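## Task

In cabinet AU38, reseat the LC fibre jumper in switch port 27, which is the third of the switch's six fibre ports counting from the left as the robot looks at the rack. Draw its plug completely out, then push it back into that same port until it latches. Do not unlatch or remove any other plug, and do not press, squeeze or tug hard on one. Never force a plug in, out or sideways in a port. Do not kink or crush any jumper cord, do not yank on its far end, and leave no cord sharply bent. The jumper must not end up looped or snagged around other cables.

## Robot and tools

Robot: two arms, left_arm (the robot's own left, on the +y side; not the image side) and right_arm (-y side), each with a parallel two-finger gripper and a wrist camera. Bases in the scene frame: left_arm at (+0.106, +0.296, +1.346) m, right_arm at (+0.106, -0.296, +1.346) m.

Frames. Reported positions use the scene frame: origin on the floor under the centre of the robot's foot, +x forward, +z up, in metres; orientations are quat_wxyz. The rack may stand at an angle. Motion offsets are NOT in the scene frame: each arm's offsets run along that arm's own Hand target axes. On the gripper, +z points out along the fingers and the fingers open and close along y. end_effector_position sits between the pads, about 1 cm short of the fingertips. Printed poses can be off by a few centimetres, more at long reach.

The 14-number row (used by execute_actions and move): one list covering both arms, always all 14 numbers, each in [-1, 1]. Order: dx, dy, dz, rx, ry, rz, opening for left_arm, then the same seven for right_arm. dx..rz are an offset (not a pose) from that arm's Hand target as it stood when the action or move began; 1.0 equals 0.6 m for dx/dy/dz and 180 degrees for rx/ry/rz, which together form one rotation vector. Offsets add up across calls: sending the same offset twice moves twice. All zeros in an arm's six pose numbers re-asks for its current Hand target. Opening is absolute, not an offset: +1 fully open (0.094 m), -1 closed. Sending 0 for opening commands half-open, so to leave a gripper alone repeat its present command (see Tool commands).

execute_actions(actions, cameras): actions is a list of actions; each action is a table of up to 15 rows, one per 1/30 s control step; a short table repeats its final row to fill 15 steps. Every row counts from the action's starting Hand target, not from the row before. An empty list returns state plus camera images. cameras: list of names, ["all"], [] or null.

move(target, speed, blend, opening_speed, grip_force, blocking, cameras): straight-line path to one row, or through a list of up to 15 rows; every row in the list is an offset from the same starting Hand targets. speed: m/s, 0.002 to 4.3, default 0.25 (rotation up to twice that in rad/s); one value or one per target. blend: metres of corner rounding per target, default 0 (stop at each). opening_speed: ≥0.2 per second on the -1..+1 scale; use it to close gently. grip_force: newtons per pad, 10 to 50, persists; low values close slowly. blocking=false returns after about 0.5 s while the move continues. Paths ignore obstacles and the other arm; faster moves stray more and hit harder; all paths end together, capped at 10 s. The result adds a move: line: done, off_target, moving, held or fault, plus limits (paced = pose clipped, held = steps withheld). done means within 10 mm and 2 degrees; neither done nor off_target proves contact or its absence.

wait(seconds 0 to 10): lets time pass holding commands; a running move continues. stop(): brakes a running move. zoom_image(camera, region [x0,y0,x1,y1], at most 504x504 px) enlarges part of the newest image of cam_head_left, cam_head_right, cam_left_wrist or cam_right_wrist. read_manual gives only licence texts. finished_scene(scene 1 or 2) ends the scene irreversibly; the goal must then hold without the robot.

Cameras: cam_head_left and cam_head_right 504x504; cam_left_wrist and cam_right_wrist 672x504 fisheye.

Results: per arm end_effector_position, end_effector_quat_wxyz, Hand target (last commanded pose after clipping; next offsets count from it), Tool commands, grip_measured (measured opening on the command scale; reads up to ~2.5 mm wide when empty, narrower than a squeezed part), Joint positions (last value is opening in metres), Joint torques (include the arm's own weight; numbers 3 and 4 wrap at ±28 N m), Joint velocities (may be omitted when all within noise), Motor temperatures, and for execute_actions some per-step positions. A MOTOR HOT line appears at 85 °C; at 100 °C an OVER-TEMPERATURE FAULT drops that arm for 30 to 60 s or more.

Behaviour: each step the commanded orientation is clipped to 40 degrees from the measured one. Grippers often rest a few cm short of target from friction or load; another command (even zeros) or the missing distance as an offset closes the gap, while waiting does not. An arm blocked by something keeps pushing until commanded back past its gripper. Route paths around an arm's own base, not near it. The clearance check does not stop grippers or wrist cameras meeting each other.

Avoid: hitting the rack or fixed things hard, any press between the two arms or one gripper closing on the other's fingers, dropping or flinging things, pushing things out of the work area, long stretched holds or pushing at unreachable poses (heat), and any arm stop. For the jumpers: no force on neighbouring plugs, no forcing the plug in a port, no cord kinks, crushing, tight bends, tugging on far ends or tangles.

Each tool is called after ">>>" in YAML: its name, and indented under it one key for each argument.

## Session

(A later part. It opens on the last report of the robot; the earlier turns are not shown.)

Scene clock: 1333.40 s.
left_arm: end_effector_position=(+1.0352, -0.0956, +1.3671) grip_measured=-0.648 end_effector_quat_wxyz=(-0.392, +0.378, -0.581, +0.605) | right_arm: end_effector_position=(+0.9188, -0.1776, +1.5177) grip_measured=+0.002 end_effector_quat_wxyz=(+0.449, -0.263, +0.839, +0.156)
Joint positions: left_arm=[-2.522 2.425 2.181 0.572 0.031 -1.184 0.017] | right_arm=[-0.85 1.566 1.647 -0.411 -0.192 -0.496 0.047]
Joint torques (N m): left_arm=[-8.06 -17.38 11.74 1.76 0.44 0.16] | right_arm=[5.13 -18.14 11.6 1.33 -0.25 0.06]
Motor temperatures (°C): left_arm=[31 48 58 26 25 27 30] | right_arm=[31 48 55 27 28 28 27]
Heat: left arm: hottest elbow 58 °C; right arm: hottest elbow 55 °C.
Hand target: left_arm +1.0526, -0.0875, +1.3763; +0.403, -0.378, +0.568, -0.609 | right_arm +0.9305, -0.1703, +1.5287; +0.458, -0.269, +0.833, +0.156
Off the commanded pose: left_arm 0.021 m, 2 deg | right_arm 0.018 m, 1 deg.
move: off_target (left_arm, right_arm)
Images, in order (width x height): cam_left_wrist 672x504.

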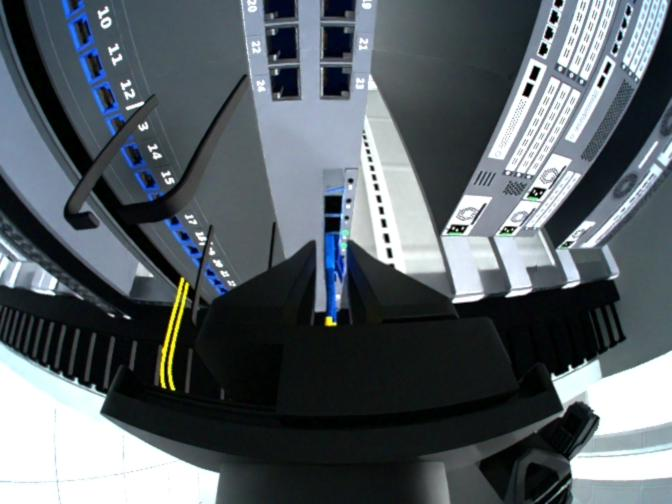

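>>> move:
  target: [0,0,0,0,0,0,-1,0,0,0,0,0,0,0]
  opening_speed: 0.5
  speed: 0.04

>>> move:
  target: [-0.0135,0.0020,0.0320,0,0,0,-1,0,0,0,0,0,0,0]
  speed: 0.05

>>> move:
  target: [0.0195,-0.0028,-0.0460,0,0,0,-1,0,0,0,0,0,0,0]
  speed: 0.06
  cameras: ["cam_right_wrist"]

>>> zoom_image:
  camera: "cam_right_wrist"
  region: [334, 150, 384, 192]

>>> move:
  target: [0,0,0,0,0,0,-0.84,0,0,0,0,0,0,0]
  opening_speed: 0.2
  speed: 0.04
  cameras: ["cam_left_wrist","cam_right_wrist"]

>>> zoom_image:
  camera: "cam_right_wrist"
  region: [334, 150, 384, 192]

>>> zoom_image:
  camera: "cam_left_wrist"
  region: [310, 210, 370, 270]

Scene clock: 1339.93 s.
left_arm: end_effector_position=(+1.0352, -0.0957, +1.3669) grip_measured=-0.881 end_effector_quat_wxyz=(-0.392, +0.378, -0.581, +0.605) | right_arm: end_effector_position=(+0.9188, -0.1776, +1.5177) grip_measured=+0.002 end_effector_quat_wxyz=(+0.449, -0.263, +0.839, +0.156)
Joint positions: left_arm=[-2.522 2.426 2.182 0.571 0.031 -1.184 0.006] | right_arm=[-0.85 1.566 1.647 -0.411 -0.192 -0.496 0.047]
Joint torques (N m): left_arm=[-9 -18.08 11.84 1.69 0.44 0.09] | right_arm=[5.13 -18.14 11.56 1.29 -0.25 0.06]
Motor temperatures (°C): left_arm=[31 48 58 26 25 27 30] | right_arm=[31 48 55 27 28 28 27]
Heat: left arm: hottest elbow 58 °C; right arm: hottest elbow 55 °C.
Hand target: left_arm +1.0526, -0.0875, +1.3762; +0.403, -0.378, +0.568, -0.609 | right_arm +0.9305, -0.1703, +1.5287; +0.458, -0.269, +0.833, +0.156
Off the commanded pose: left_arm 0.021 m, 2 deg | right_arm 0.018 m, 1 deg.
move: off_target (left_arm, right_arm)

Scene clock: 1340.80 s.
left_arm: end_effector_position=(+1.0370, -0.0955, +1.3658) grip_measured=-0.883 end_effector_quat_wxyz=(-0.391, +0.374, -0.581, +0.608) | right_arm: end_effector_position=(+0.9188, -0.1776, +1.5177) grip_measured=+0.002 end_effector_quat_wxyz=(+0.449, -0.263, +0.839, +0.156)
Joint positions: left_arm=[-2.518 2.433 2.194 0.567 0.045 -1.184 0.005] | right_arm=[-0.85 1.566 1.647 -0.411 -0.192 -0.496 0.047]
Joint torques (N m): left_arm=[-8.94 -17.08 15.73 -0.03 0.25 0.08] | right_arm=[5.19 -18.32 11.59 1.32 -0.25 0.06]
Motor temperatures (°C): left_arm=[31 48 58 26 25 27 30] | right_arm=[31 48 55 27 28 28 27]
Heat: left arm: hottest elbow 58 °C; right arm: hottest elbow 55 °C.
Hand target: left_arm +1.0735, -0.0876, +1.3765; +0.403, -0.378, +0.568, -0.609 | right_arm +0.9305, -0.1703, +1.5287; +0.458, -0.269, +0.833, +0.156
Off the commanded pose: left_arm 0.039 m, 2 deg | right_arm 0.018 m, 1 deg.
move: off_target (left_arm, right_arm)

Scene clock: 1341.50 s.
left_arm: end_effector_position=(+1.0377, -0.0939, +1.3676) grip_measured=-0.883 end_effector_quat_wxyz=(-0.395, +0.375, -0.578, +0.608) | right_arm: end_effector_position=(+0.9188, -0.1776, +1.5177) grip_measured=+0.002 end_effector_quat_wxyz=(+0.449, -0.263, +0.839, +0.156)
Joint positions: left_arm=[-2.518 2.433 2.194 0.577 0.041 -1.184 0.005] | right_arm=[-0.85 1.566 1.647 -0.411 -0.192 -0.496 0.047]
Joint torques (N m): left_arm=[-9.52 -19.49 8.51 2.44 -0.25 0.13] | right_arm=[5.13 -18.14 11.58 1.33 -0.26 0.06]
Motor temperatures (°C): left_arm=[31 48 58 26 25 27 30] | right_arm=[31 48 55 27 28 28 27]
Heat: left arm: hottest elbow 58 °C; right arm: hottest elbow 55 °C.
Hand target: left_arm +1.0435, -0.0876, +1.3762; +0.403, -0.378, +0.568, -0.609 | right_arm +0.9305, -0.1703, +1.5287; +0.458, -0.269, +0.833, +0.156
Off the commanded pose: left_arm 0.012 m, 2 deg | right_arm 0.018 m, 1 deg.
move: off_target (left_arm, right_arm)
Images, in order (width x height): cam_right_wrist 672x504.

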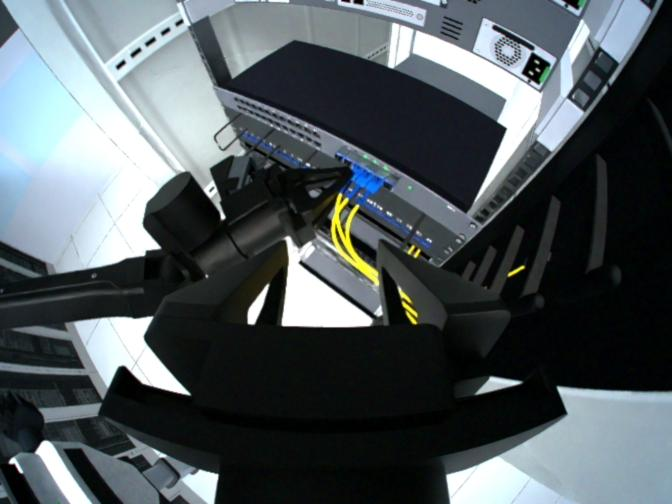

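Scaled by 10.080 from the camera's 672x504 image, which has a finer 960x720 frame.

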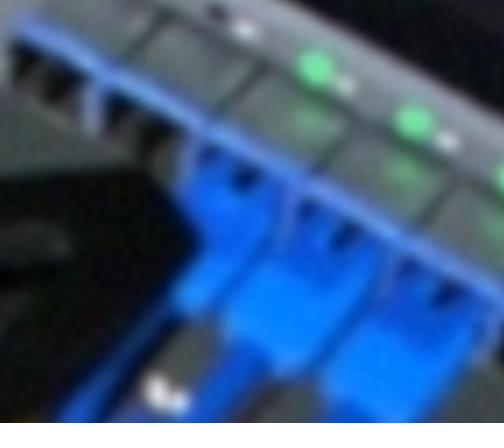

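Scene clock: 1342.53 s.
left_arm: end_effector_position=(+1.0375, -0.0940, +1.3676) grip_measured=-0.839 end_effector_quat_wxyz=(-0.395, +0.375, -0.578, +0.608) | right_arm: end_effector_position=(+0.9188, -0.1776, +1.5177) grip_measured=+0.002 end_effector_quat_wxyz=(+0.449, -0.263, +0.839, +0.156)
Joint positions: left_arm=[-2.518 2.433 2.194 0.577 0.04 -1.184 0.008] | right_arm=[-0.85 1.566 1.647 -0.411 -0.192 -0.496 0.047]
Joint torques (N m): left_arm=[-10.17 -19.14 8.42 2.39 -0.15 0.11] | right_arm=[5.07 -18.26 11.63 1.35 -0.26 0.06]
Motor temperatures (°C): left_arm=[31 48 58 26 25 27 30] | right_arm=[31 48 55 27 28 28 27]
Heat: left arm: hottest elbow 58 °C; right arm: hottest elbow 55 °C.
Hand target: left_arm +1.0435, -0.0876, +1.3763; +0.403, -0.378, +0.568, -0.609 | right_arm +0.9305, -0.1703, +1.5287; +0.458, -0.269, +0.833, +0.156
Off the commanded pose: left_arm 0.012 m, 2 deg | right_arm 0.018 m, 1 deg.
move: off_target (left_arm, right_arm)
Images, in order (width x height): cam_left_wrist 672x504, cam_right_wrist 672x504.

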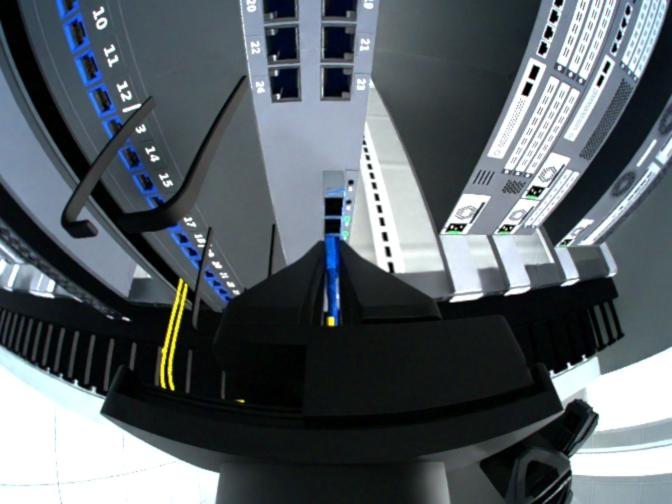

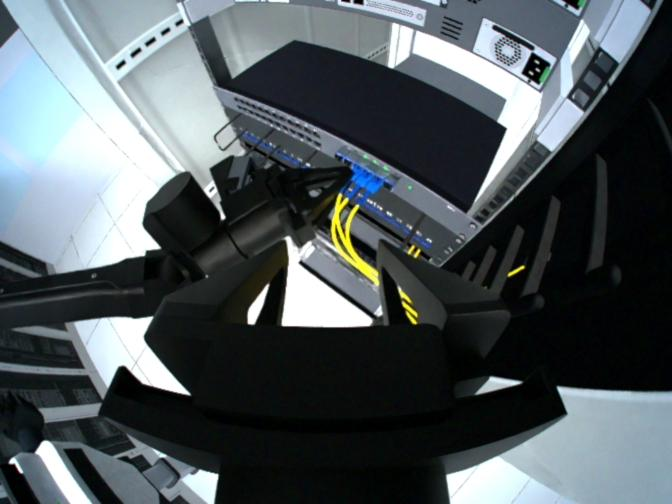

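Scaled by 10.080 from the camera's 672x504 image, which has a finer 960x720 frame.

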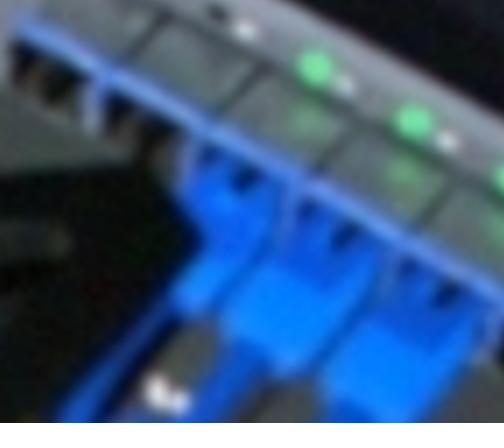

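Scaled by 8.400 from the camera's 672x504 image, which has a finer 960x720 frame.

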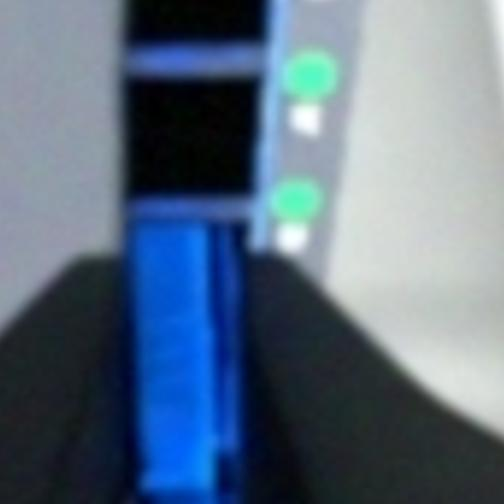

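>>> move:
  target: [0,0,0,0,0,0,-0.80,0,0,0,0,0,0,0]
  opening_speed: 0.2
  speed: 0.04

>>> move:
  target: [0,0,0,0,0,0,-0.60,0,0,0,0,0,0,0]
  opening_speed: 0.6
  speed: 0.04

>>> move:
  target:
    - [0.0371,-0.0198,-0.0887,0,0,0,-0.45,0,0,0,0,0,0,0]
    - [0.05,-0.0416,-0.1182,0,0,0,-0.6,0,0,0,0,0,0,0]
    - [0.0371,-0.004,-0.0897,0,0,0,-0.7,0,0,0,0,0,0,0]
    - [-0.0023,0.0012,0.0039,0,0,0,-0.7,0,0,0,0,0,0,0]
  speed: [0.1,0.1,0.08,0.07]
  blend: [0.005,0,0,0]
  cameras: ["cam_left_wrist","cam_right_wrist"]

>>> zoom_image:
  camera: "cam_left_wrist"
  region: [280, 190, 390, 290]

>>> zoom_image:
  camera: "cam_right_wrist"
  region: [334, 150, 384, 192]

Scene clock: 1355.93 s.
left_arm: end_effector_position=(+1.0378, -0.0934, +1.3673) grip_measured=-0.802 end_effector_quat_wxyz=(-0.395, +0.376, -0.577, +0.607) | right_arm: end_effector_position=(+0.9188, -0.1776, +1.5177) grip_measured=+0.002 end_effector_quat_wxyz=(+0.449, -0.263, +0.839, +0.156)
Joint positions: left_arm=[-2.518 2.433 2.194 0.577 0.036 -1.184 0.009] | right_arm=[-0.85 1.566 1.647 -0.411 -0.192 -0.496 0.047]
Joint torques (N m): left_arm=[-9.64 -19.08 8.21 2.5 0.04 0.1] | right_arm=[5.13 -18.2 11.56 1.32 -0.25 0.06]
Motor temperatures (°C): left_arm=[31 50 58 26 25 27 30] | right_arm=[31 48 55 27 28 28 27]
Heat: left arm: hottest elbow 58 °C; right arm: hottest elbow 55 °C.
Hand target: left_arm +1.0435, -0.0875, +1.3762; +0.403, -0.378, +0.568, -0.609 | right_arm +0.9305, -0.1703, +1.5287; +0.458, -0.269, +0.833, +0.156
Off the commanded pose: left_arm 0.012 m, 1 deg | right_arm 0.018 m, 1 deg.
move: off_target (left_arm, right_arm)

Scene clock: 1356.63 s.
left_arm: end_effector_position=(+1.0381, -0.0927, +1.3670) grip_measured=-0.603 end_effector_quat_wxyz=(-0.396, +0.378, -0.577, +0.606) | right_arm: end_effector_position=(+0.9188, -0.1776, +1.5177) grip_measured=+0.002 end_effector_quat_wxyz=(+0.449, -0.263, +0.839, +0.156)
Joint positions: left_arm=[-2.518 2.433 2.194 0.577 0.031 -1.184 0.019] | right_arm=[-0.85 1.566 1.647 -0.411 -0.192 -0.496 0.047]
Joint torques (N m): left_arm=[-9.88 -19.6 8.4 2.39 0.25 0.06] | right_arm=[5.13 -18.26 11.6 1.32 -0.26 0.06]
Motor temperatures (°C): left_arm=[31 50 58 26 25 27 30] | right_arm=[31 48 55 27 28 28 27]
Heat: left arm: hottest elbow 58 °C; right arm: hottest elbow 55 °C.
Hand target: left_arm +1.0436, -0.0874, +1.3762; +0.403, -0.378, +0.568, -0.609 | right_arm +0.9305, -0.1703, +1.5287; +0.458, -0.269, +0.833, +0.156
Off the commanded pose: left_arm 0.012 m, 1 deg | right_arm 0.018 m, 1 deg.
move: off_target (left_arm, right_arm)

Scene clock: 1362.20 s.
left_arm: end_effector_position=(+1.0294, -0.0937, +1.3679) grip_measured=-0.698 end_effector_quat_wxyz=(-0.393, +0.378, -0.580, +0.605) | right_arm: end_effector_position=(+0.9188, -0.1776, +1.5177) grip_measured=+0.002 end_effector_quat_wxyz=(+0.449, -0.263, +0.839, +0.156)
Joint positions: left_arm=[-2.523 2.407 2.142 0.596 0.029 -1.184 0.014] | right_arm=[-0.85 1.566 1.647 -0.411 -0.192 -0.496 0.047]
Joint torques (N m): left_arm=[-9.35 -17.67 11.69 1.88 0.41 0.09] | right_arm=[5.13 -18.32 11.59 1.28 -0.27 0.06]
Motor temperatures (°C): left_arm=[31 50 58 26 25 27 30] | right_arm=[31 48 55 27 28 28 27]
Heat: left arm: hottest elbow 58 °C; right arm: hottest elbow 55 °C.
Hand target: left_arm +1.0462, -0.0871, +1.3757; +0.403, -0.378, +0.568, -0.609 | right_arm +0.9305, -0.1703, +1.5287; +0.458, -0.269, +0.833, +0.156
Off the commanded pose: left_arm 0.020 m, 2 deg | right_arm 0.018 m, 1 deg.
move: off_target (left_arm, right_arm); target 2's new opening was sent with left_arm's hand 0.021 m and 2 deg from that target; target 3's new opening was sent with left_arm's hand 0.023 m and 2 deg from that target
Images, in order (width x height): cam_left_wrist 672x504, cam_right_wrist 672x504.

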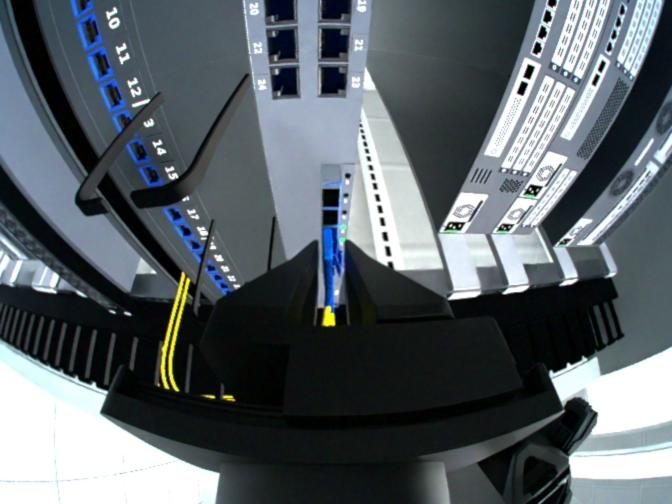

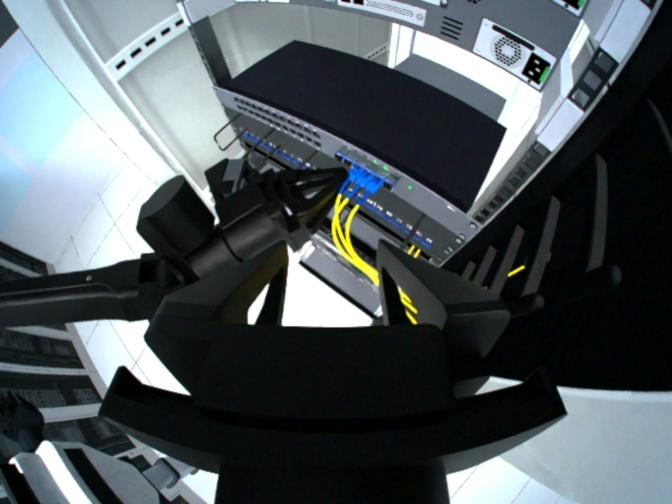

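Scaled by 4.582 from the camera's 672x504 image, which has a finer 960x720 frame.

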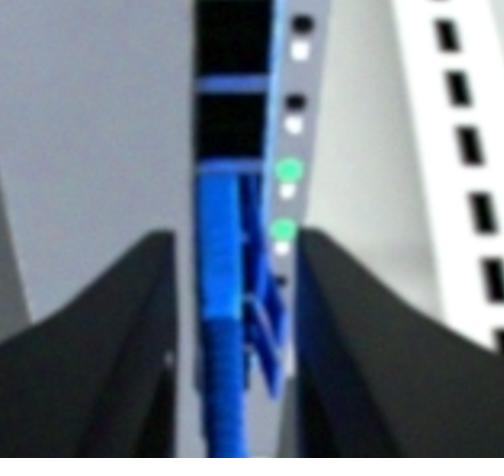

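Scaled by 10.080 from the camera's 672x504 image, which has a finer 960x720 frame.

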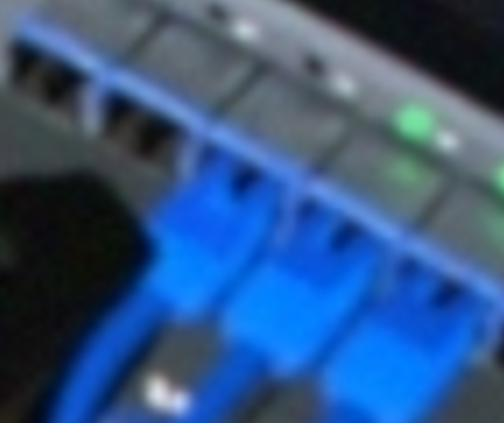

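>>> move:
  target: [0,0,0,0,0,0,-1,0,0,0,0,0,0,0]
  opening_speed: 0.5
  speed: 0.04

>>> move:
  target: [-0.0205,0.0022,0.0380,0,-0.014,0,-1,0,0,0,0,0,0,0]
  speed: 0.06
  cameras: ["cam_right_wrist"]

>>> zoom_image:
  camera: "cam_right_wrist"
  region: [334, 150, 384, 192]

>>> move:
  target: [-0.0140,0.0015,0.0290,0,-0.006,0,-1,0,0,0,0,0,0,0]
  speed: 0.06
  cameras: ["cam_left_wrist","cam_right_wrist"]

>>> zoom_image:
  camera: "cam_right_wrist"
  region: [334, 150, 384, 192]

>>> zoom_image:
  camera: "cam_left_wrist"
  region: [310, 210, 370, 270]

Scene clock: 1367.47 s.
left_arm: end_effector_position=(+1.0290, -0.0944, +1.3660) grip_measured=-0.907 end_effector_quat_wxyz=(-0.390, +0.381, -0.579, +0.606) | right_arm: end_effector_position=(+0.9188, -0.1776, +1.5177) grip_measured=+0.002 end_effector_quat_wxyz=(+0.449, -0.263, +0.839, +0.156)
Joint positions: left_arm=[-2.523 2.409 2.142 0.594 0.029 -1.191 0.004] | right_arm=[-0.85 1.566 1.647 -0.411 -0.192 -0.496 0.047]
Joint torques (N m): left_arm=[-9 -17.61 11.58 1.55 0.44 0.18] | right_arm=[5.01 -18.32 11.62 1.32 -0.26 0.05]
Motor temperatures (°C): left_arm=[31 50 57 26 25 27 30] | right_arm=[31 48 55 27 28 28 27]
Heat: left arm: hottest elbow 57 °C; right arm: hottest elbow 55 °C.
Hand target: left_arm +1.0463, -0.0871, +1.3757; +0.403, -0.378, +0.568, -0.609 | right_arm +0.9305, -0.1703, +1.5287; +0.458, -0.269, +0.833, +0.156
Off the commanded pose: left_arm 0.021 m, 2 deg | right_arm 0.018 m, 1 deg.
move: off_target (left_arm, right_arm)

Scene clock: 1368.33 s.
left_arm: end_effector_position=(+1.0307, -0.0933, +1.3644) grip_measured=-0.907 end_effector_quat_wxyz=(-0.392, +0.389, -0.576, +0.603) | right_arm: end_effector_position=(+0.9188, -0.1776, +1.5177) grip_measured=+0.002 end_effector_quat_wxyz=(+0.449, -0.263, +0.839, +0.156)
Joint positions: left_arm=[-2.524 2.415 2.15 0.594 0.011 -1.198 0.004] | right_arm=[-0.85 1.566 1.647 -0.411 -0.192 -0.496 0.047]
Joint torques (N m): left_arm=[-8.47 -15.85 16.5 0.39 -0.31 0.22] | right_arm=[5.13 -18.14 11.58 1.31 -0.26 0.06]
Motor temperatures (°C): left_arm=[31 50 58 26 25 27 30] | right_arm=[31 48 55 27 28 28 27]
Heat: left arm: hottest elbow 58 °C; right arm: hottest elbow 55 °C.
Hand target: left_arm +1.0720, -0.0847, +1.3759; +0.416, -0.392, +0.559, -0.601 | right_arm +0.9305, -0.1703, +1.5287; +0.458, -0.269, +0.833, +0.156
Off the commanded pose: left_arm 0.044 m, 3 deg | right_arm 0.018 m, 1 deg.
move: off_target (left_arm, right_arm)
Images, in order (width x height): cam_right_wrist 672x504.

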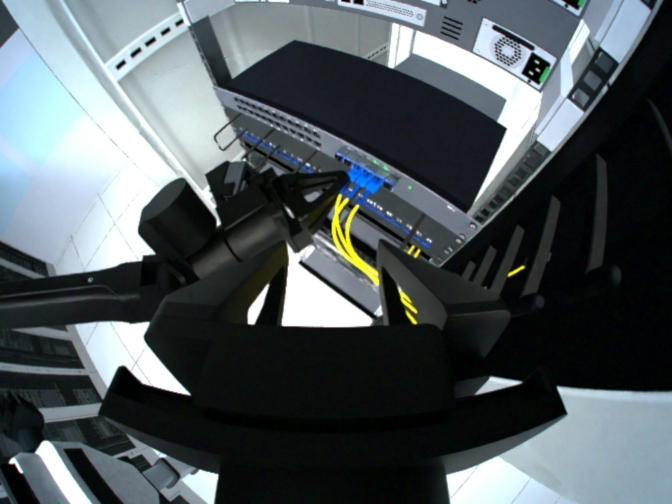

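Scaled by 10.080 from the camera's 672x504 image, which has a finer 960x720 frame.

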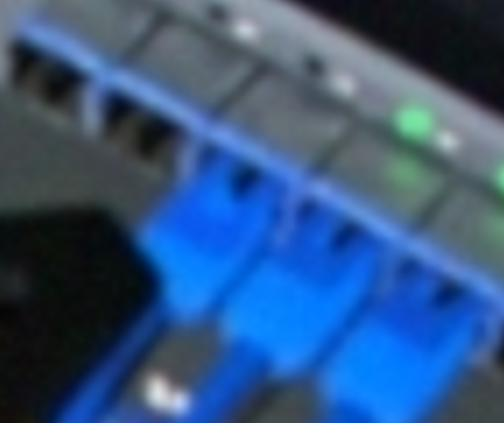

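Scene clock: 1369.23 s.
left_arm: end_effector_position=(+1.0331, -0.0941, +1.3645) grip_measured=-0.907 end_effector_quat_wxyz=(-0.395, +0.393, -0.571, +0.603) | right_arm: end_effector_position=(+0.9188, -0.1776, +1.5177) grip_measured=+0.002 end_effector_quat_wxyz=(+0.449, -0.263, +0.839, +0.156)
Joint positions: left_arm=[-2.526 2.427 2.17 0.596 -0.001 -1.203 0.004] | right_arm=[-0.85 1.566 1.647 -0.411 -0.192 -0.496 0.047]
Joint torques (N m): left_arm=[-7.59 -15.62 18.4 -0.8 -0.31 0.19] | right_arm=[5.07 -18.26 11.58 1.33 -0.26 0.06]
Motor temperatures (°C): left_arm=[31 50 58 26 25 27 30] | right_arm=[31 48 55 27 28 28 27]
Heat: left arm: hottest elbow 58 °C; right arm: hottest elbow 55 °C.
Hand target: left_arm +1.0913, -0.0829, +1.3761; +0.421, -0.397, +0.555, -0.597 | right_arm +0.9305, -0.1703, +1.5287; +0.458, -0.269, +0.833, +0.156
Off the commanded pose: left_arm 0.060 m, 4 deg | right_arm 0.018 m, 1 deg.
move: off_target (left_arm, right_arm)
Images, in order (width x height): cam_left_wrist 672x504, cam_right_wrist 672x504.

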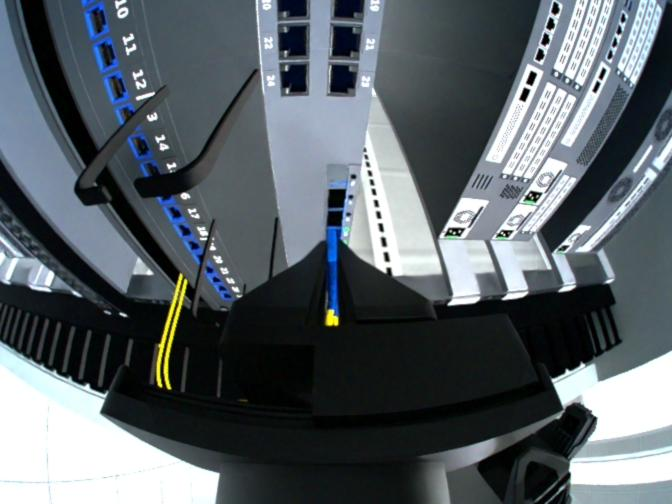

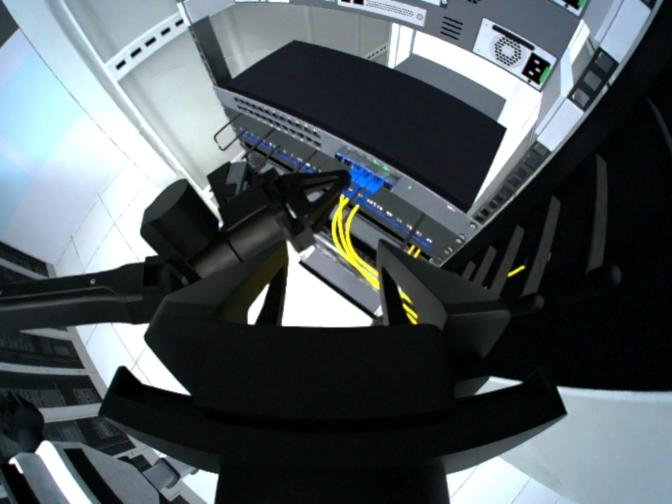

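Scaled by 10.080 from the camera's 672x504 image, which has a finer 960x720 frame.

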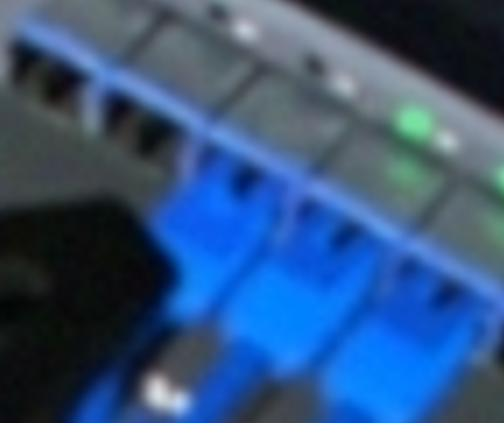

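Scaled by 8.400 from the camera's 672x504 image, which has a finer 960x720 frame.

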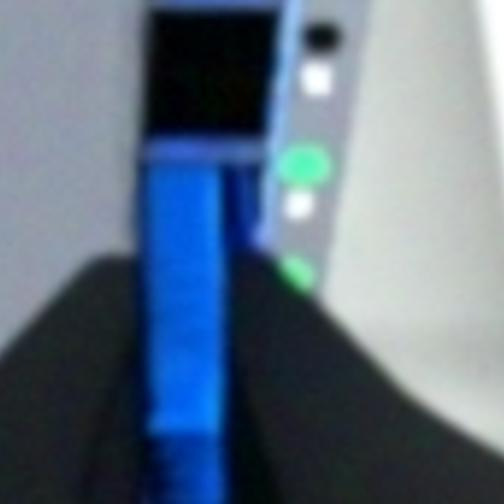

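>>> move:
  target: [0.0340,-0.004,-0.0700,0,0.012,0,-1,0,0,0,0,0,0,0]
  speed: 0.1

>>> move:
  target: [0,0,0,0,0,0,-0.63,0,0,0,0,0,0,0]
  opening_speed: 0.8
  speed: 0.04

>>> move:
  target:
    - [0.0350,-0.0213,-0.0942,0,0.004,0,-0.45,0,0,0,0,0,0,0]
    - [0.0476,-0.0432,-0.1231,0,0.008,0,-0.6,0,0,0,0,0,0,0]
  speed: [0.1,0.1]
  blend: [0.005,0]

Scene clock: 1375.13 s.
left_arm: end_effector_position=(+1.0333, -0.0947, +1.3675) grip_measured=-0.907 end_effector_quat_wxyz=(-0.397, +0.390, -0.567, +0.607) | right_arm: end_effector_position=(+0.9188, -0.1776, +1.5177) grip_measured=+0.002 end_effector_quat_wxyz=(+0.449, -0.263, +0.839, +0.156)
Joint positions: left_arm=[-2.527 2.429 2.174 0.606 0.004 -1.203 0.004] | right_arm=[-0.85 1.566 1.647 -0.411 -0.192 -0.496 0.047]
Joint torques (N m): left_arm=[-10.34 -19.14 10.11 1.37 0.18 0.27] | right_arm=[5.07 -18.14 11.55 1.31 -0.25 0.06]
Motor temperatures (°C): left_arm=[31 49 60 26 25 27 30] | right_arm=[31 48 55 27 28 28 27]
Heat: left arm: hottest elbow 60 °C; right arm: hottest elbow 55 °C.
Hand target: left_arm +1.0448, -0.0884, +1.3761; +0.411, -0.386, +0.563, -0.605 | right_arm +0.9305, -0.1703, +1.5287; +0.458, -0.269, +0.833, +0.156
Off the commanded pose: left_arm 0.016 m, 2 deg | right_arm 0.018 m, 1 deg.
move: off_target (left_arm, right_arm)

Scene clock: 1375.97 s.
left_arm: end_effector_position=(+1.0327, -0.0959, +1.3636) grip_measured=-0.633 end_effector_quat_wxyz=(-0.396, +0.391, -0.571, +0.604) | right_arm: end_effector_position=(+0.9188, -0.1776, +1.5177) grip_measured=+0.002 end_effector_quat_wxyz=(+0.449, -0.263, +0.839, +0.156)
Joint positions: left_arm=[-2.527 2.432 2.174 0.598 0.003 -1.2 0.017] | right_arm=[-0.85 1.566 1.647 -0.411 -0.192 -0.496 0.047]
Joint torques (N m): left_arm=[-9.41 -19.14 9.76 1.8 0.25 0.28] | right_arm=[5.19 -18.2 11.58 1.28 -0.25 0.06]
Motor temperatures (°C): left_arm=[31 49 60 26 25 27 30] | right_arm=[31 48 55 27 28 28 27]
Heat: left arm: hottest elbow 60 °C; right arm: hottest elbow 55 °C.
Hand target: left_arm +1.0448, -0.0884, +1.3759; +0.410, -0.386, +0.563, -0.604 | right_arm +0.9305, -0.1703, +1.5287; +0.458, -0.269, +0.833, +0.156
Off the commanded pose: left_arm 0.019 m, 2 deg | right_arm 0.018 m, 1 deg.
move: off_target (left_arm, right_arm)

Scene clock: 1378.20 s.
left_arm: end_effector_position=(+0.9663, -0.0859, +1.3751) grip_measured=-0.597 end_effector_quat_wxyz=(-0.393, +0.387, -0.577, +0.603) | right_arm: end_effector_position=(+0.9188, -0.1776, +1.5177) grip_measured=+0.002 end_effector_quat_wxyz=(+0.449, -0.263, +0.839, +0.156)
Joint positions: left_arm=[-2.553 2.256 1.81 0.775 -0.015 -1.184 0.019] | right_arm=[-0.85 1.566 1.647 -0.411 -0.192 -0.496 0.047]
Joint torques (N m): left_arm=[-10.7 -18.9 6.02 2.71 0.23 0.25] | right_arm=[5.13 -18.14 11.56 1.35 -0.25 0.06]
Motor temperatures (°C): left_arm=[31 49 59 26 25 27 30] | right_arm=[31 48 55 27 28 28 27]
Heat: left arm: hottest elbow 59 °C; right arm: hottest elbow 55 °C.
Hand target: left_arm +0.9642, -0.0872, +1.3968; +0.403, -0.378, +0.568, -0.609 | right_arm +0.9305, -0.1703, +1.5287; +0.458, -0.269, +0.833, +0.156
Off the commanded pose: left_arm 0.022 m, 2 deg | right_arm 0.018 m, 1 deg.
move: off_target (left_arm, right_arm); target 2's new opening was sent with left_arm's hand 0.022 m and 2 deg from that target

>>> move:
  target:
    - [-0.0135,0.0369,0.0297,0,0,0,-0.65,0,0,0,0,0,0,0]
    - [-0.0570,0.0427,0.1332,0,0,0,-0.65,0,0,0,0,0,0,0]
  speed: [0.08,0.07]
  cameras: ["cam_left_wrist"]

>>> zoom_image:
  camera: "cam_left_wrist"
  region: [280, 190, 390, 290]

Scene clock: 1383.70 s.
left_arm: end_effector_position=(+1.0348, -0.0961, +1.3685) grip_measured=-0.648 end_effector_quat_wxyz=(-0.392, +0.378, -0.580, +0.605) | right_arm: end_effector_position=(+0.9188, -0.1776, +1.5177) grip_measured=+0.002 end_effector_quat_wxyz=(+0.449, -0.263, +0.839, +0.156)
Joint positions: left_arm=[-2.523 2.423 2.179 0.573 0.031 -1.184 0.017] | right_arm=[-0.85 1.566 1.647 -0.411 -0.192 -0.496 0.047]
Joint torques (N m): left_arm=[-8.94 -17.61 11.78 1.8 0.4 0.08] | right_arm=[5.07 -18.02 11.59 1.32 -0.26 0.06]
Motor temperatures (°C): left_arm=[31 49 59 26 25 27 30] | right_arm=[31 48 55 27 28 28 27]
Heat: left arm: hottest elbow 59 °C; right arm: hottest elbow 55 °C.
Hand target: left_arm +1.0525, -0.0875, +1.3766; +0.403, -0.378, +0.568, -0.609 | right_arm +0.9305, -0.1703, +1.5287; +0.458, -0.269, +0.833, +0.156
Off the commanded pose: left_arm 0.021 m, 2 deg | right_arm 0.018 m, 1 deg.
move: off_target (left_arm, right_arm)
Images, in order (width x height): cam_left_wrist 672x504.

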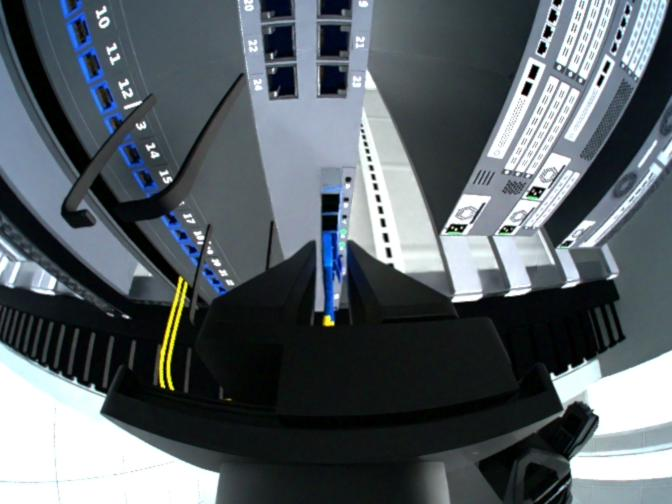

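Scaled by 4.582 from the camera's 672x504 image, which has a finer 960x720 frame.

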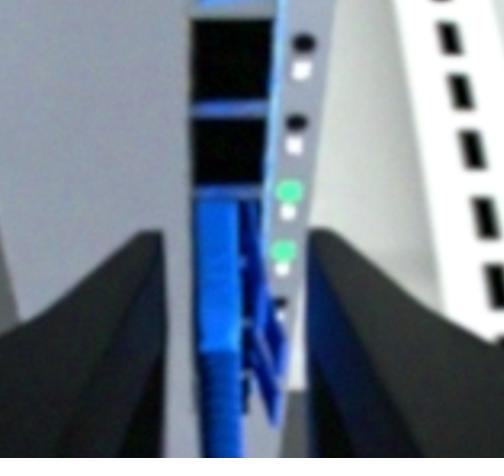

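>>> move:
  target: [0,0,0,0,0,0,-0.93,0,0,0,0,0,0,0]
  opening_speed: 0.6
  speed: 0.04

>>> move:
  target: [0,0,0,0,0,0,-0.85,0,0,0,0,0,0,0]
  opening_speed: 0.4
  speed: 0.04

>>> move:
  target: [0,0,0,0,0,0,-1,0,0,0,0,0,0,0]
  opening_speed: 0.4
  speed: 0.04

>>> move:
  target: [-0.0125,-0.0160,0.0340,0.005,-0.006,0,-1,0,0,0,0,0,0,0]
  speed: 0.05
  cameras: ["cam_right_wrist","cam_left_wrist"]

>>> zoom_image:
  camera: "cam_right_wrist"
  region: [334, 150, 384, 192]

>>> zoom_image:
  camera: "cam_left_wrist"
  region: [310, 210, 370, 270]

Scene clock: 1398.23 s.
left_arm: end_effector_position=(+1.0347, -0.0963, +1.3670) grip_measured=-0.880 end_effector_quat_wxyz=(-0.392, +0.378, -0.581, +0.605) | right_arm: end_effector_position=(+0.9188, -0.1776, +1.5177) grip_measured=+0.002 end_effector_quat_wxyz=(+0.449, -0.263, +0.839, +0.156)
Joint positions: left_arm=[-2.523 2.425 2.18 0.571 0.031 -1.184 0.006] | right_arm=[-0.85 1.566 1.647 -0.411 -0.192 -0.496 0.047]
Joint torques (N m): left_arm=[-9 -17.85 11.86 1.98 0.45 0.13] | right_arm=[5.25 -18.2 11.58 1.31 -0.26 0.05]
Motor temperatures (°C): left_arm=[31 50 58 26 25 27 30] | right_arm=[31 48 55 27 28 28 27]
Heat: left arm: hottest elbow 58 °C; right arm: hottest elbow 55 °C.
Hand target: left_arm +1.0525, -0.0875, +1.3765; +0.403, -0.378, +0.568, -0.609 | right_arm +0.9305, -0.1703, +1.5287; +0.458, -0.269, +0.833, +0.156
Off the commanded pose: left_arm 0.022 m, 2 deg | right_arm 0.018 m, 1 deg.
move: off_target (left_arm, right_arm)

Scene clock: 1398.73 s.
left_arm: end_effector_position=(+1.0347, -0.0963, +1.3670) grip_measured=-0.847 end_effector_quat_wxyz=(-0.392, +0.378, -0.581, +0.605) | right_arm: end_effector_position=(+0.9188, -0.1776, +1.5177) grip_measured=+0.002 end_effector_quat_wxyz=(+0.449, -0.263, +0.839, +0.156)
Joint positions: left_arm=[-2.523 2.425 2.18 0.571 0.031 -1.184 0.007] | right_arm=[-0.85 1.566 1.647 -0.411 -0.192 -0.496 0.047]
Joint torques (N m): left_arm=[-9.35 -17.49 11.75 1.8 0.49 0.13] | right_arm=[4.95 -18.2 11.56 1.35 -0.26 0.06]
Motor temperatures (°C): left_arm=[31 50 58 26 25 27 30] | right_arm=[31 48 55 27 28 28 27]
Heat: left arm: hottest elbow 58 °C; right arm: hottest elbow 55 °C.
Hand target: left_arm +1.0525, -0.0875, +1.3765; +0.403, -0.378, +0.568, -0.609 | right_arm +0.9305, -0.1703, +1.5287; +0.458, -0.269, +0.833, +0.156
Off the commanded pose: left_arm 0.022 m, 2 deg | right_arm 0.018 m, 1 deg.
move: off_target (left_arm, right_arm)

Scene clock: 1399.33 s.
left_arm: end_effector_position=(+1.0347, -0.0963, +1.3670) grip_measured=-0.883 end_effector_quat_wxyz=(-0.392, +0.378, -0.581, +0.605) | right_arm: end_effector_position=(+0.9188, -0.1776, +1.5177) grip_measured=+0.002 end_effector_quat_wxyz=(+0.449, -0.263, +0.839, +0.156)
Joint positions: left_arm=[-2.523 2.425 2.18 0.571 0.031 -1.184 0.005] | right_arm=[-0.85 1.566 1.647 -0.411 -0.192 -0.496 0.047]
Joint torques (N m): left_arm=[-9.29 -17.85 11.82 1.65 0.46 0.08] | right_arm=[5.07 -18.02 11.56 1.35 -0.27 0.06]
Motor temperatures (°C): left_arm=[31 50 58 26 25 27 30] | right_arm=[31 48 55 27 28 28 27]
Heat: left arm: hottest elbow 58 °C; right arm: hottest elbow 55 °C.
Hand target: left_arm +1.0525, -0.0875, +1.3765; +0.403, -0.378, +0.568, -0.609 | right_arm +0.9305, -0.1703, +1.5287; +0.458, -0.269, +0.833, +0.156
Off the commanded pose: left_arm 0.022 m, 2 deg | right_arm 0.018 m, 1 deg.
move: off_target (left_arm, right_arm)

Scene clock: 1400.10 s.
left_arm: end_effector_position=(+1.0363, -0.0963, +1.3674) grip_measured=-0.884 end_effector_quat_wxyz=(-0.394, +0.379, -0.579, +0.605) | right_arm: end_effector_position=(+0.9188, -0.1776, +1.5177) grip_measured=+0.002 end_effector_quat_wxyz=(+0.449, -0.263, +0.839, +0.156)
Joint positions: left_arm=[-2.523 2.431 2.191 0.571 0.028 -1.184 0.005] | right_arm=[-0.85 1.566 1.647 -0.411 -0.192 -0.496 0.047]
Joint torques (N m): left_arm=[-9.23 -17.32 15.47 0.73 0.09 0.11] | right_arm=[5.25 -18.08 11.58 1.35 -0.25 0.07]
Motor temperatures (°C): left_arm=[31 50 58 26 25 27 30] | right_arm=[31 48 55 27 28 28 27]
Heat: left arm: hottest elbow 58 °C; right arm: hottest elbow 55 °C.
Hand target: left_arm +1.0736, -0.0883, +1.3875; +0.412, -0.381, +0.560, -0.610 | right_arm +0.9305, -0.1703, +1.5287; +0.458, -0.269, +0.833, +0.156
Off the commanded pose: left_arm 0.043 m, 3 deg | right_arm 0.018 m, 1 deg.
move: off_target (left_arm, right_arm)
Images, in order (width x height): cam_left_wrist 672x504, cam_right_wrist 672x504.

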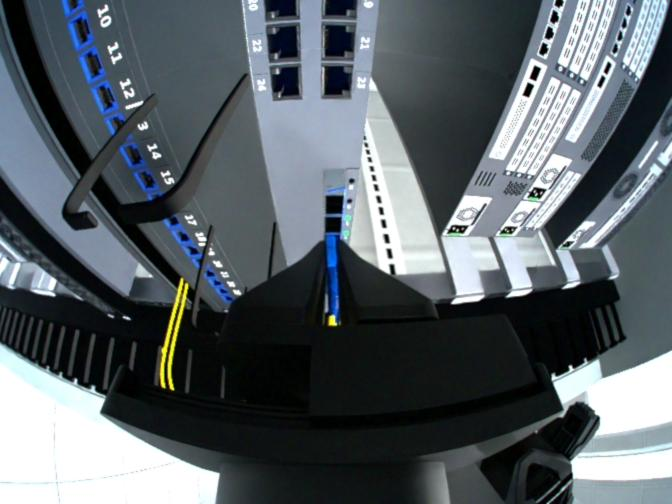

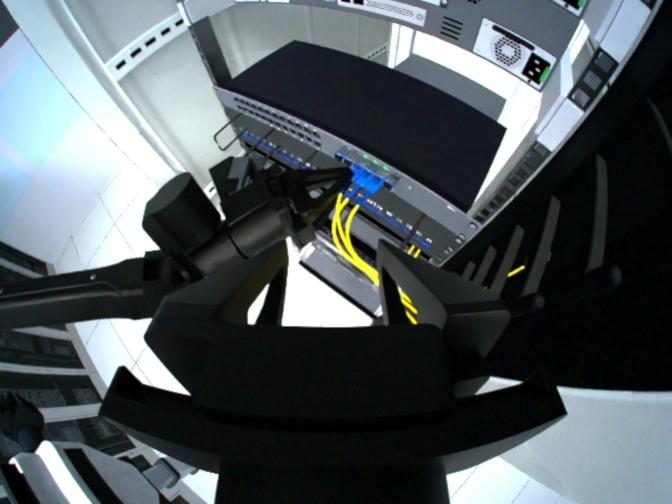

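Scaled by 10.080 from the camera's 672x504 image, which has a finer 960x720 frame.

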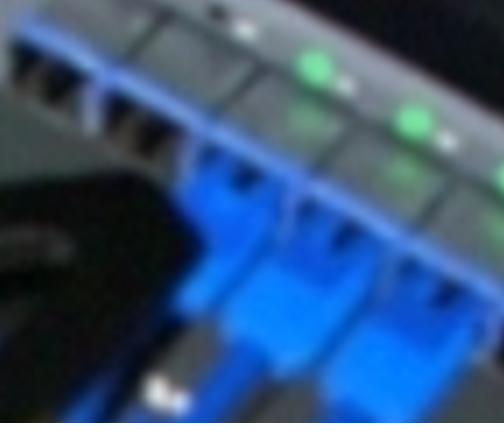

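Scaled by 8.400 from the camera's 672x504 image, which has a finer 960x720 frame.

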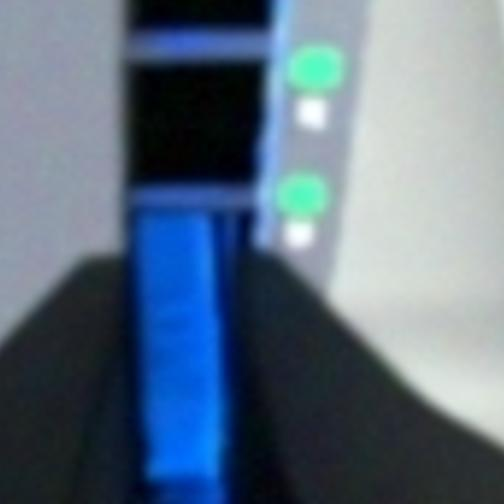

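>>> move:
  target: [-0.0085,-0.0080,0.0220,0.002,-0.004,0,-1,0,0,0,0,0,0,0]
  speed: 0.05
  cameras: ["cam_left_wrist"]

>>> zoom_image:
  camera: "cam_left_wrist"
  region: [310, 210, 370, 270]

>>> move:
  target: [0.0310,0.0150,-0.0790,-0.005,0.006,0,-1,0,0,0,0,0,0,0]
  speed: 0.08

>>> move:
  target: [0,0,0,0,0,0,-0.85,0,0,0,0,0,0,0]
  opening_speed: 0.2
  speed: 0.04
  cameras: ["cam_right_wrist","cam_left_wrist"]

>>> zoom_image:
  camera: "cam_right_wrist"
  region: [334, 150, 384, 192]

>>> zoom_image:
  camera: "cam_left_wrist"
  region: [310, 210, 370, 270]

Scene clock: 1406.43 s.
left_arm: end_effector_position=(+1.0378, -0.0962, +1.3665) grip_measured=-0.884 end_effector_quat_wxyz=(-0.396, +0.380, -0.578, +0.604) | right_arm: end_effector_position=(+0.9188, -0.1776, +1.5177) grip_measured=+0.002 end_effector_quat_wxyz=(+0.449, -0.263, +0.839, +0.156)
Joint positions: left_arm=[-2.523 2.438 2.202 0.57 0.023 -1.184 0.005] | right_arm=[-0.85 1.566 1.647 -0.411 -0.192 -0.496 0.047]
Joint torques (N m): left_arm=[-9.41 -17.32 17.14 -0.09 0 0.07] | right_arm=[5.19 -18.37 11.55 1.33 -0.26 0.06]
Motor temperatures (°C): left_arm=[31 49 59 26 25 27 30] | right_arm=[31 48 55 27 28 28 27]
Heat: left arm: hottest elbow 59 °C; right arm: hottest elbow 55 °C.
Hand target: left_arm +1.0873, -0.0882, +1.3934; +0.416, -0.383, +0.555, -0.609 | right_arm +0.9305, -0.1703, +1.5287; +0.458, -0.269, +0.833, +0.156
Off the commanded pose: left_arm 0.057 m, 4 deg | right_arm 0.018 m, 1 deg.
move: off_target (left_arm, right_arm)
Images, in order (width x height): cam_left_wrist 672x504.

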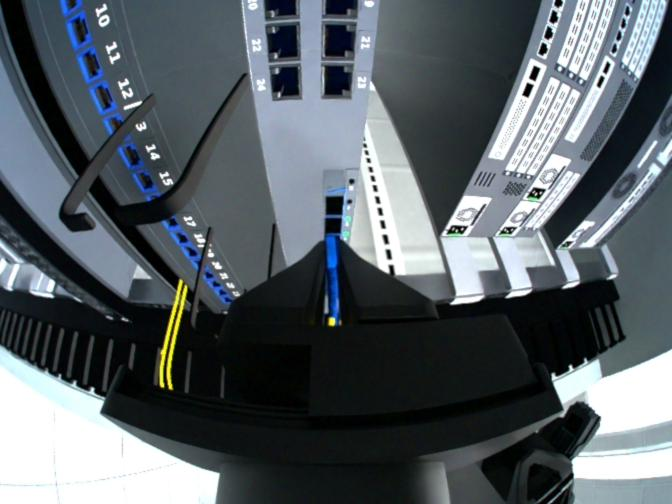

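Scaled by 8.400 from the camera's 672x504 image, which has a finer 960x720 frame.

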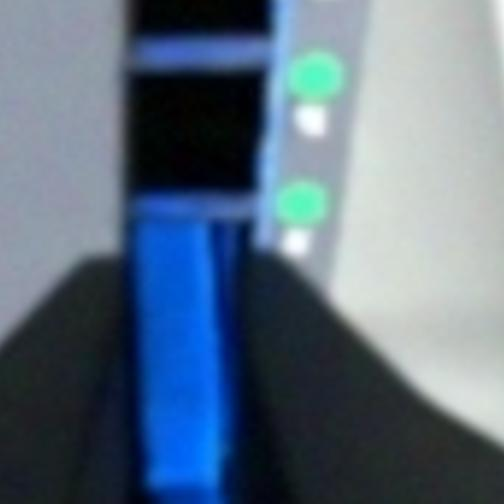

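Scene clock: 1407.20 s.
left_arm: end_effector_position=(+1.0363, -0.0953, +1.3663) grip_measured=-0.884 end_effector_quat_wxyz=(-0.399, +0.380, -0.574, +0.606) | right_arm: end_effector_position=(+0.9188, -0.1776, +1.5177) grip_measured=+0.002 end_effector_quat_wxyz=(+0.449, -0.263, +0.839, +0.156)
Joint positions: left_arm=[-2.523 2.438 2.193 0.59 0.021 -1.184 0.005] | right_arm=[-0.85 1.566 1.647 -0.411 -0.192 -0.496 0.047]
Joint torques (N m): left_arm=[-10.05 -21.83 6.76 2.74 -0.06 0.16] | right_arm=[5.3 -18.14 11.56 1.32 -0.26 0.05]
Motor temperatures (°C): left_arm=[31 49 59 26 25 27 30] | right_arm=[31 48 55 27 28 28 27]
Heat: left arm: hottest elbow 59 °C; right arm: hottest elbow 55 °C.
Hand target: left_arm +1.0374, -0.0888, +1.3801; +0.408, -0.381, +0.564, -0.608 | right_arm +0.9305, -0.1703, +1.5287; +0.458, -0.269, +0.833, +0.156
Off the commanded pose: left_arm 0.015 m, 2 deg | right_arm 0.018 m, 1 deg.
move: off_target (left_arm, right_arm)

Scene clock: 1408.23 s.
left_arm: end_effector_position=(+1.0363, -0.0952, +1.3663) grip_measured=-0.846 end_effector_quat_wxyz=(-0.399, +0.380, -0.574, +0.606) | right_arm: end_effector_position=(+0.9188, -0.1776, +1.5177) grip_measured=+0.002 end_effector_quat_wxyz=(+0.449, -0.263, +0.839, +0.156)
Joint positions: left_arm=[-2.523 2.438 2.193 0.591 0.021 -1.184 0.007] | right_arm=[-0.85 1.566 1.647 -0.411 -0.192 -0.496 0.047]
Joint torques (N m): left_arm=[-10.17 -20.72 6.48 2.92 -0.05 0.1] | right_arm=[5.07 -18.2 11.58 1.28 -0.27 0.06]
Motor temperatures (°C): left_arm=[31 49 59 26 25 27 30] | right_arm=[31 48 55 27 28 28 27]
Heat: left arm: hottest elbow 59 °C; right arm: hottest elbow 55 °C.
Hand target: left_arm +1.0374, -0.0888, +1.3802; +0.408, -0.381, +0.564, -0.609 | right_arm +0.9305, -0.1703, +1.5287; +0.458, -0.269, +0.833, +0.156
Off the commanded pose: left_arm 0.015 m, 2 deg | right_arm 0.018 m, 1 deg.
move: off_target (left_arm, right_arm)
Images, in order (width x height): cam_left_wrist 672x504, cam_right_wrist 672x504.

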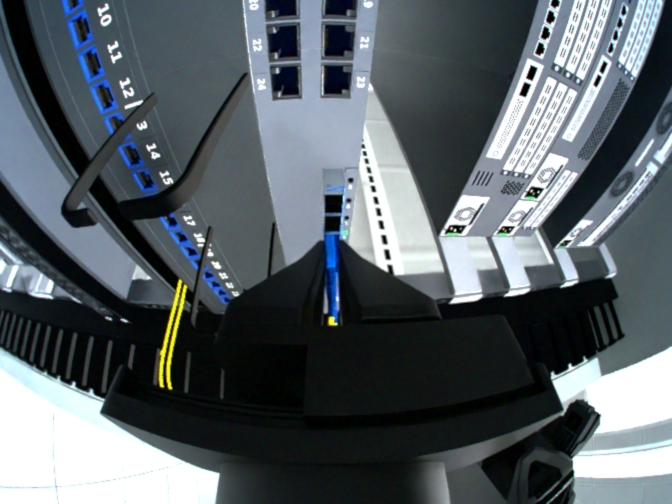

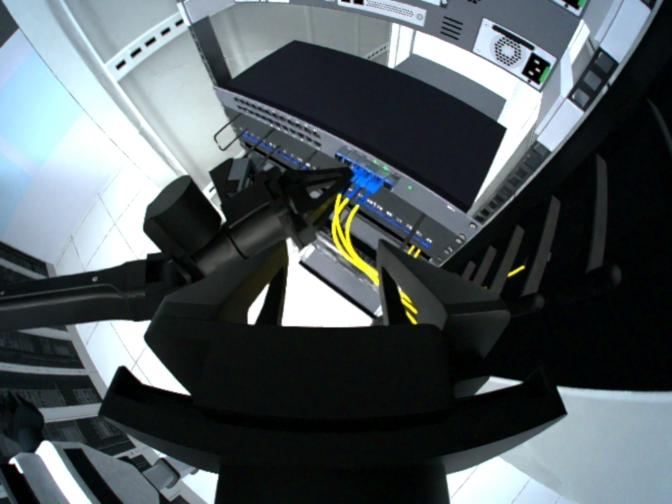

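Scaled by 10.080 from the camera's 672x504 image, which has a finer 960x720 frame.

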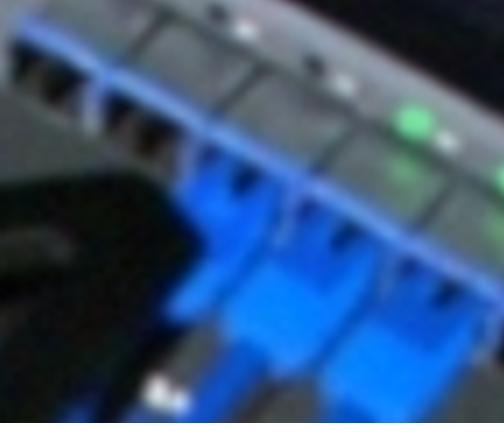

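Scaled by 8.400 from the camera's 672x504 image, which has a finer 960x720 frame.

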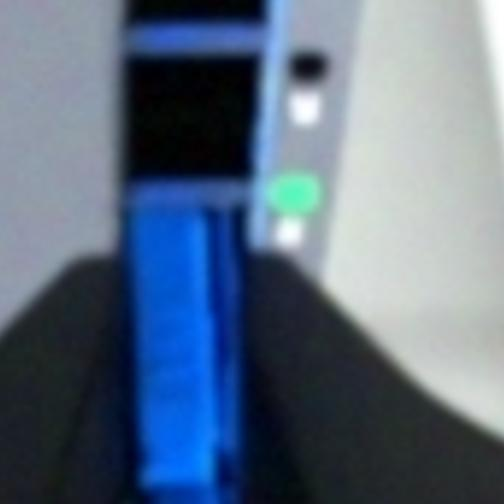

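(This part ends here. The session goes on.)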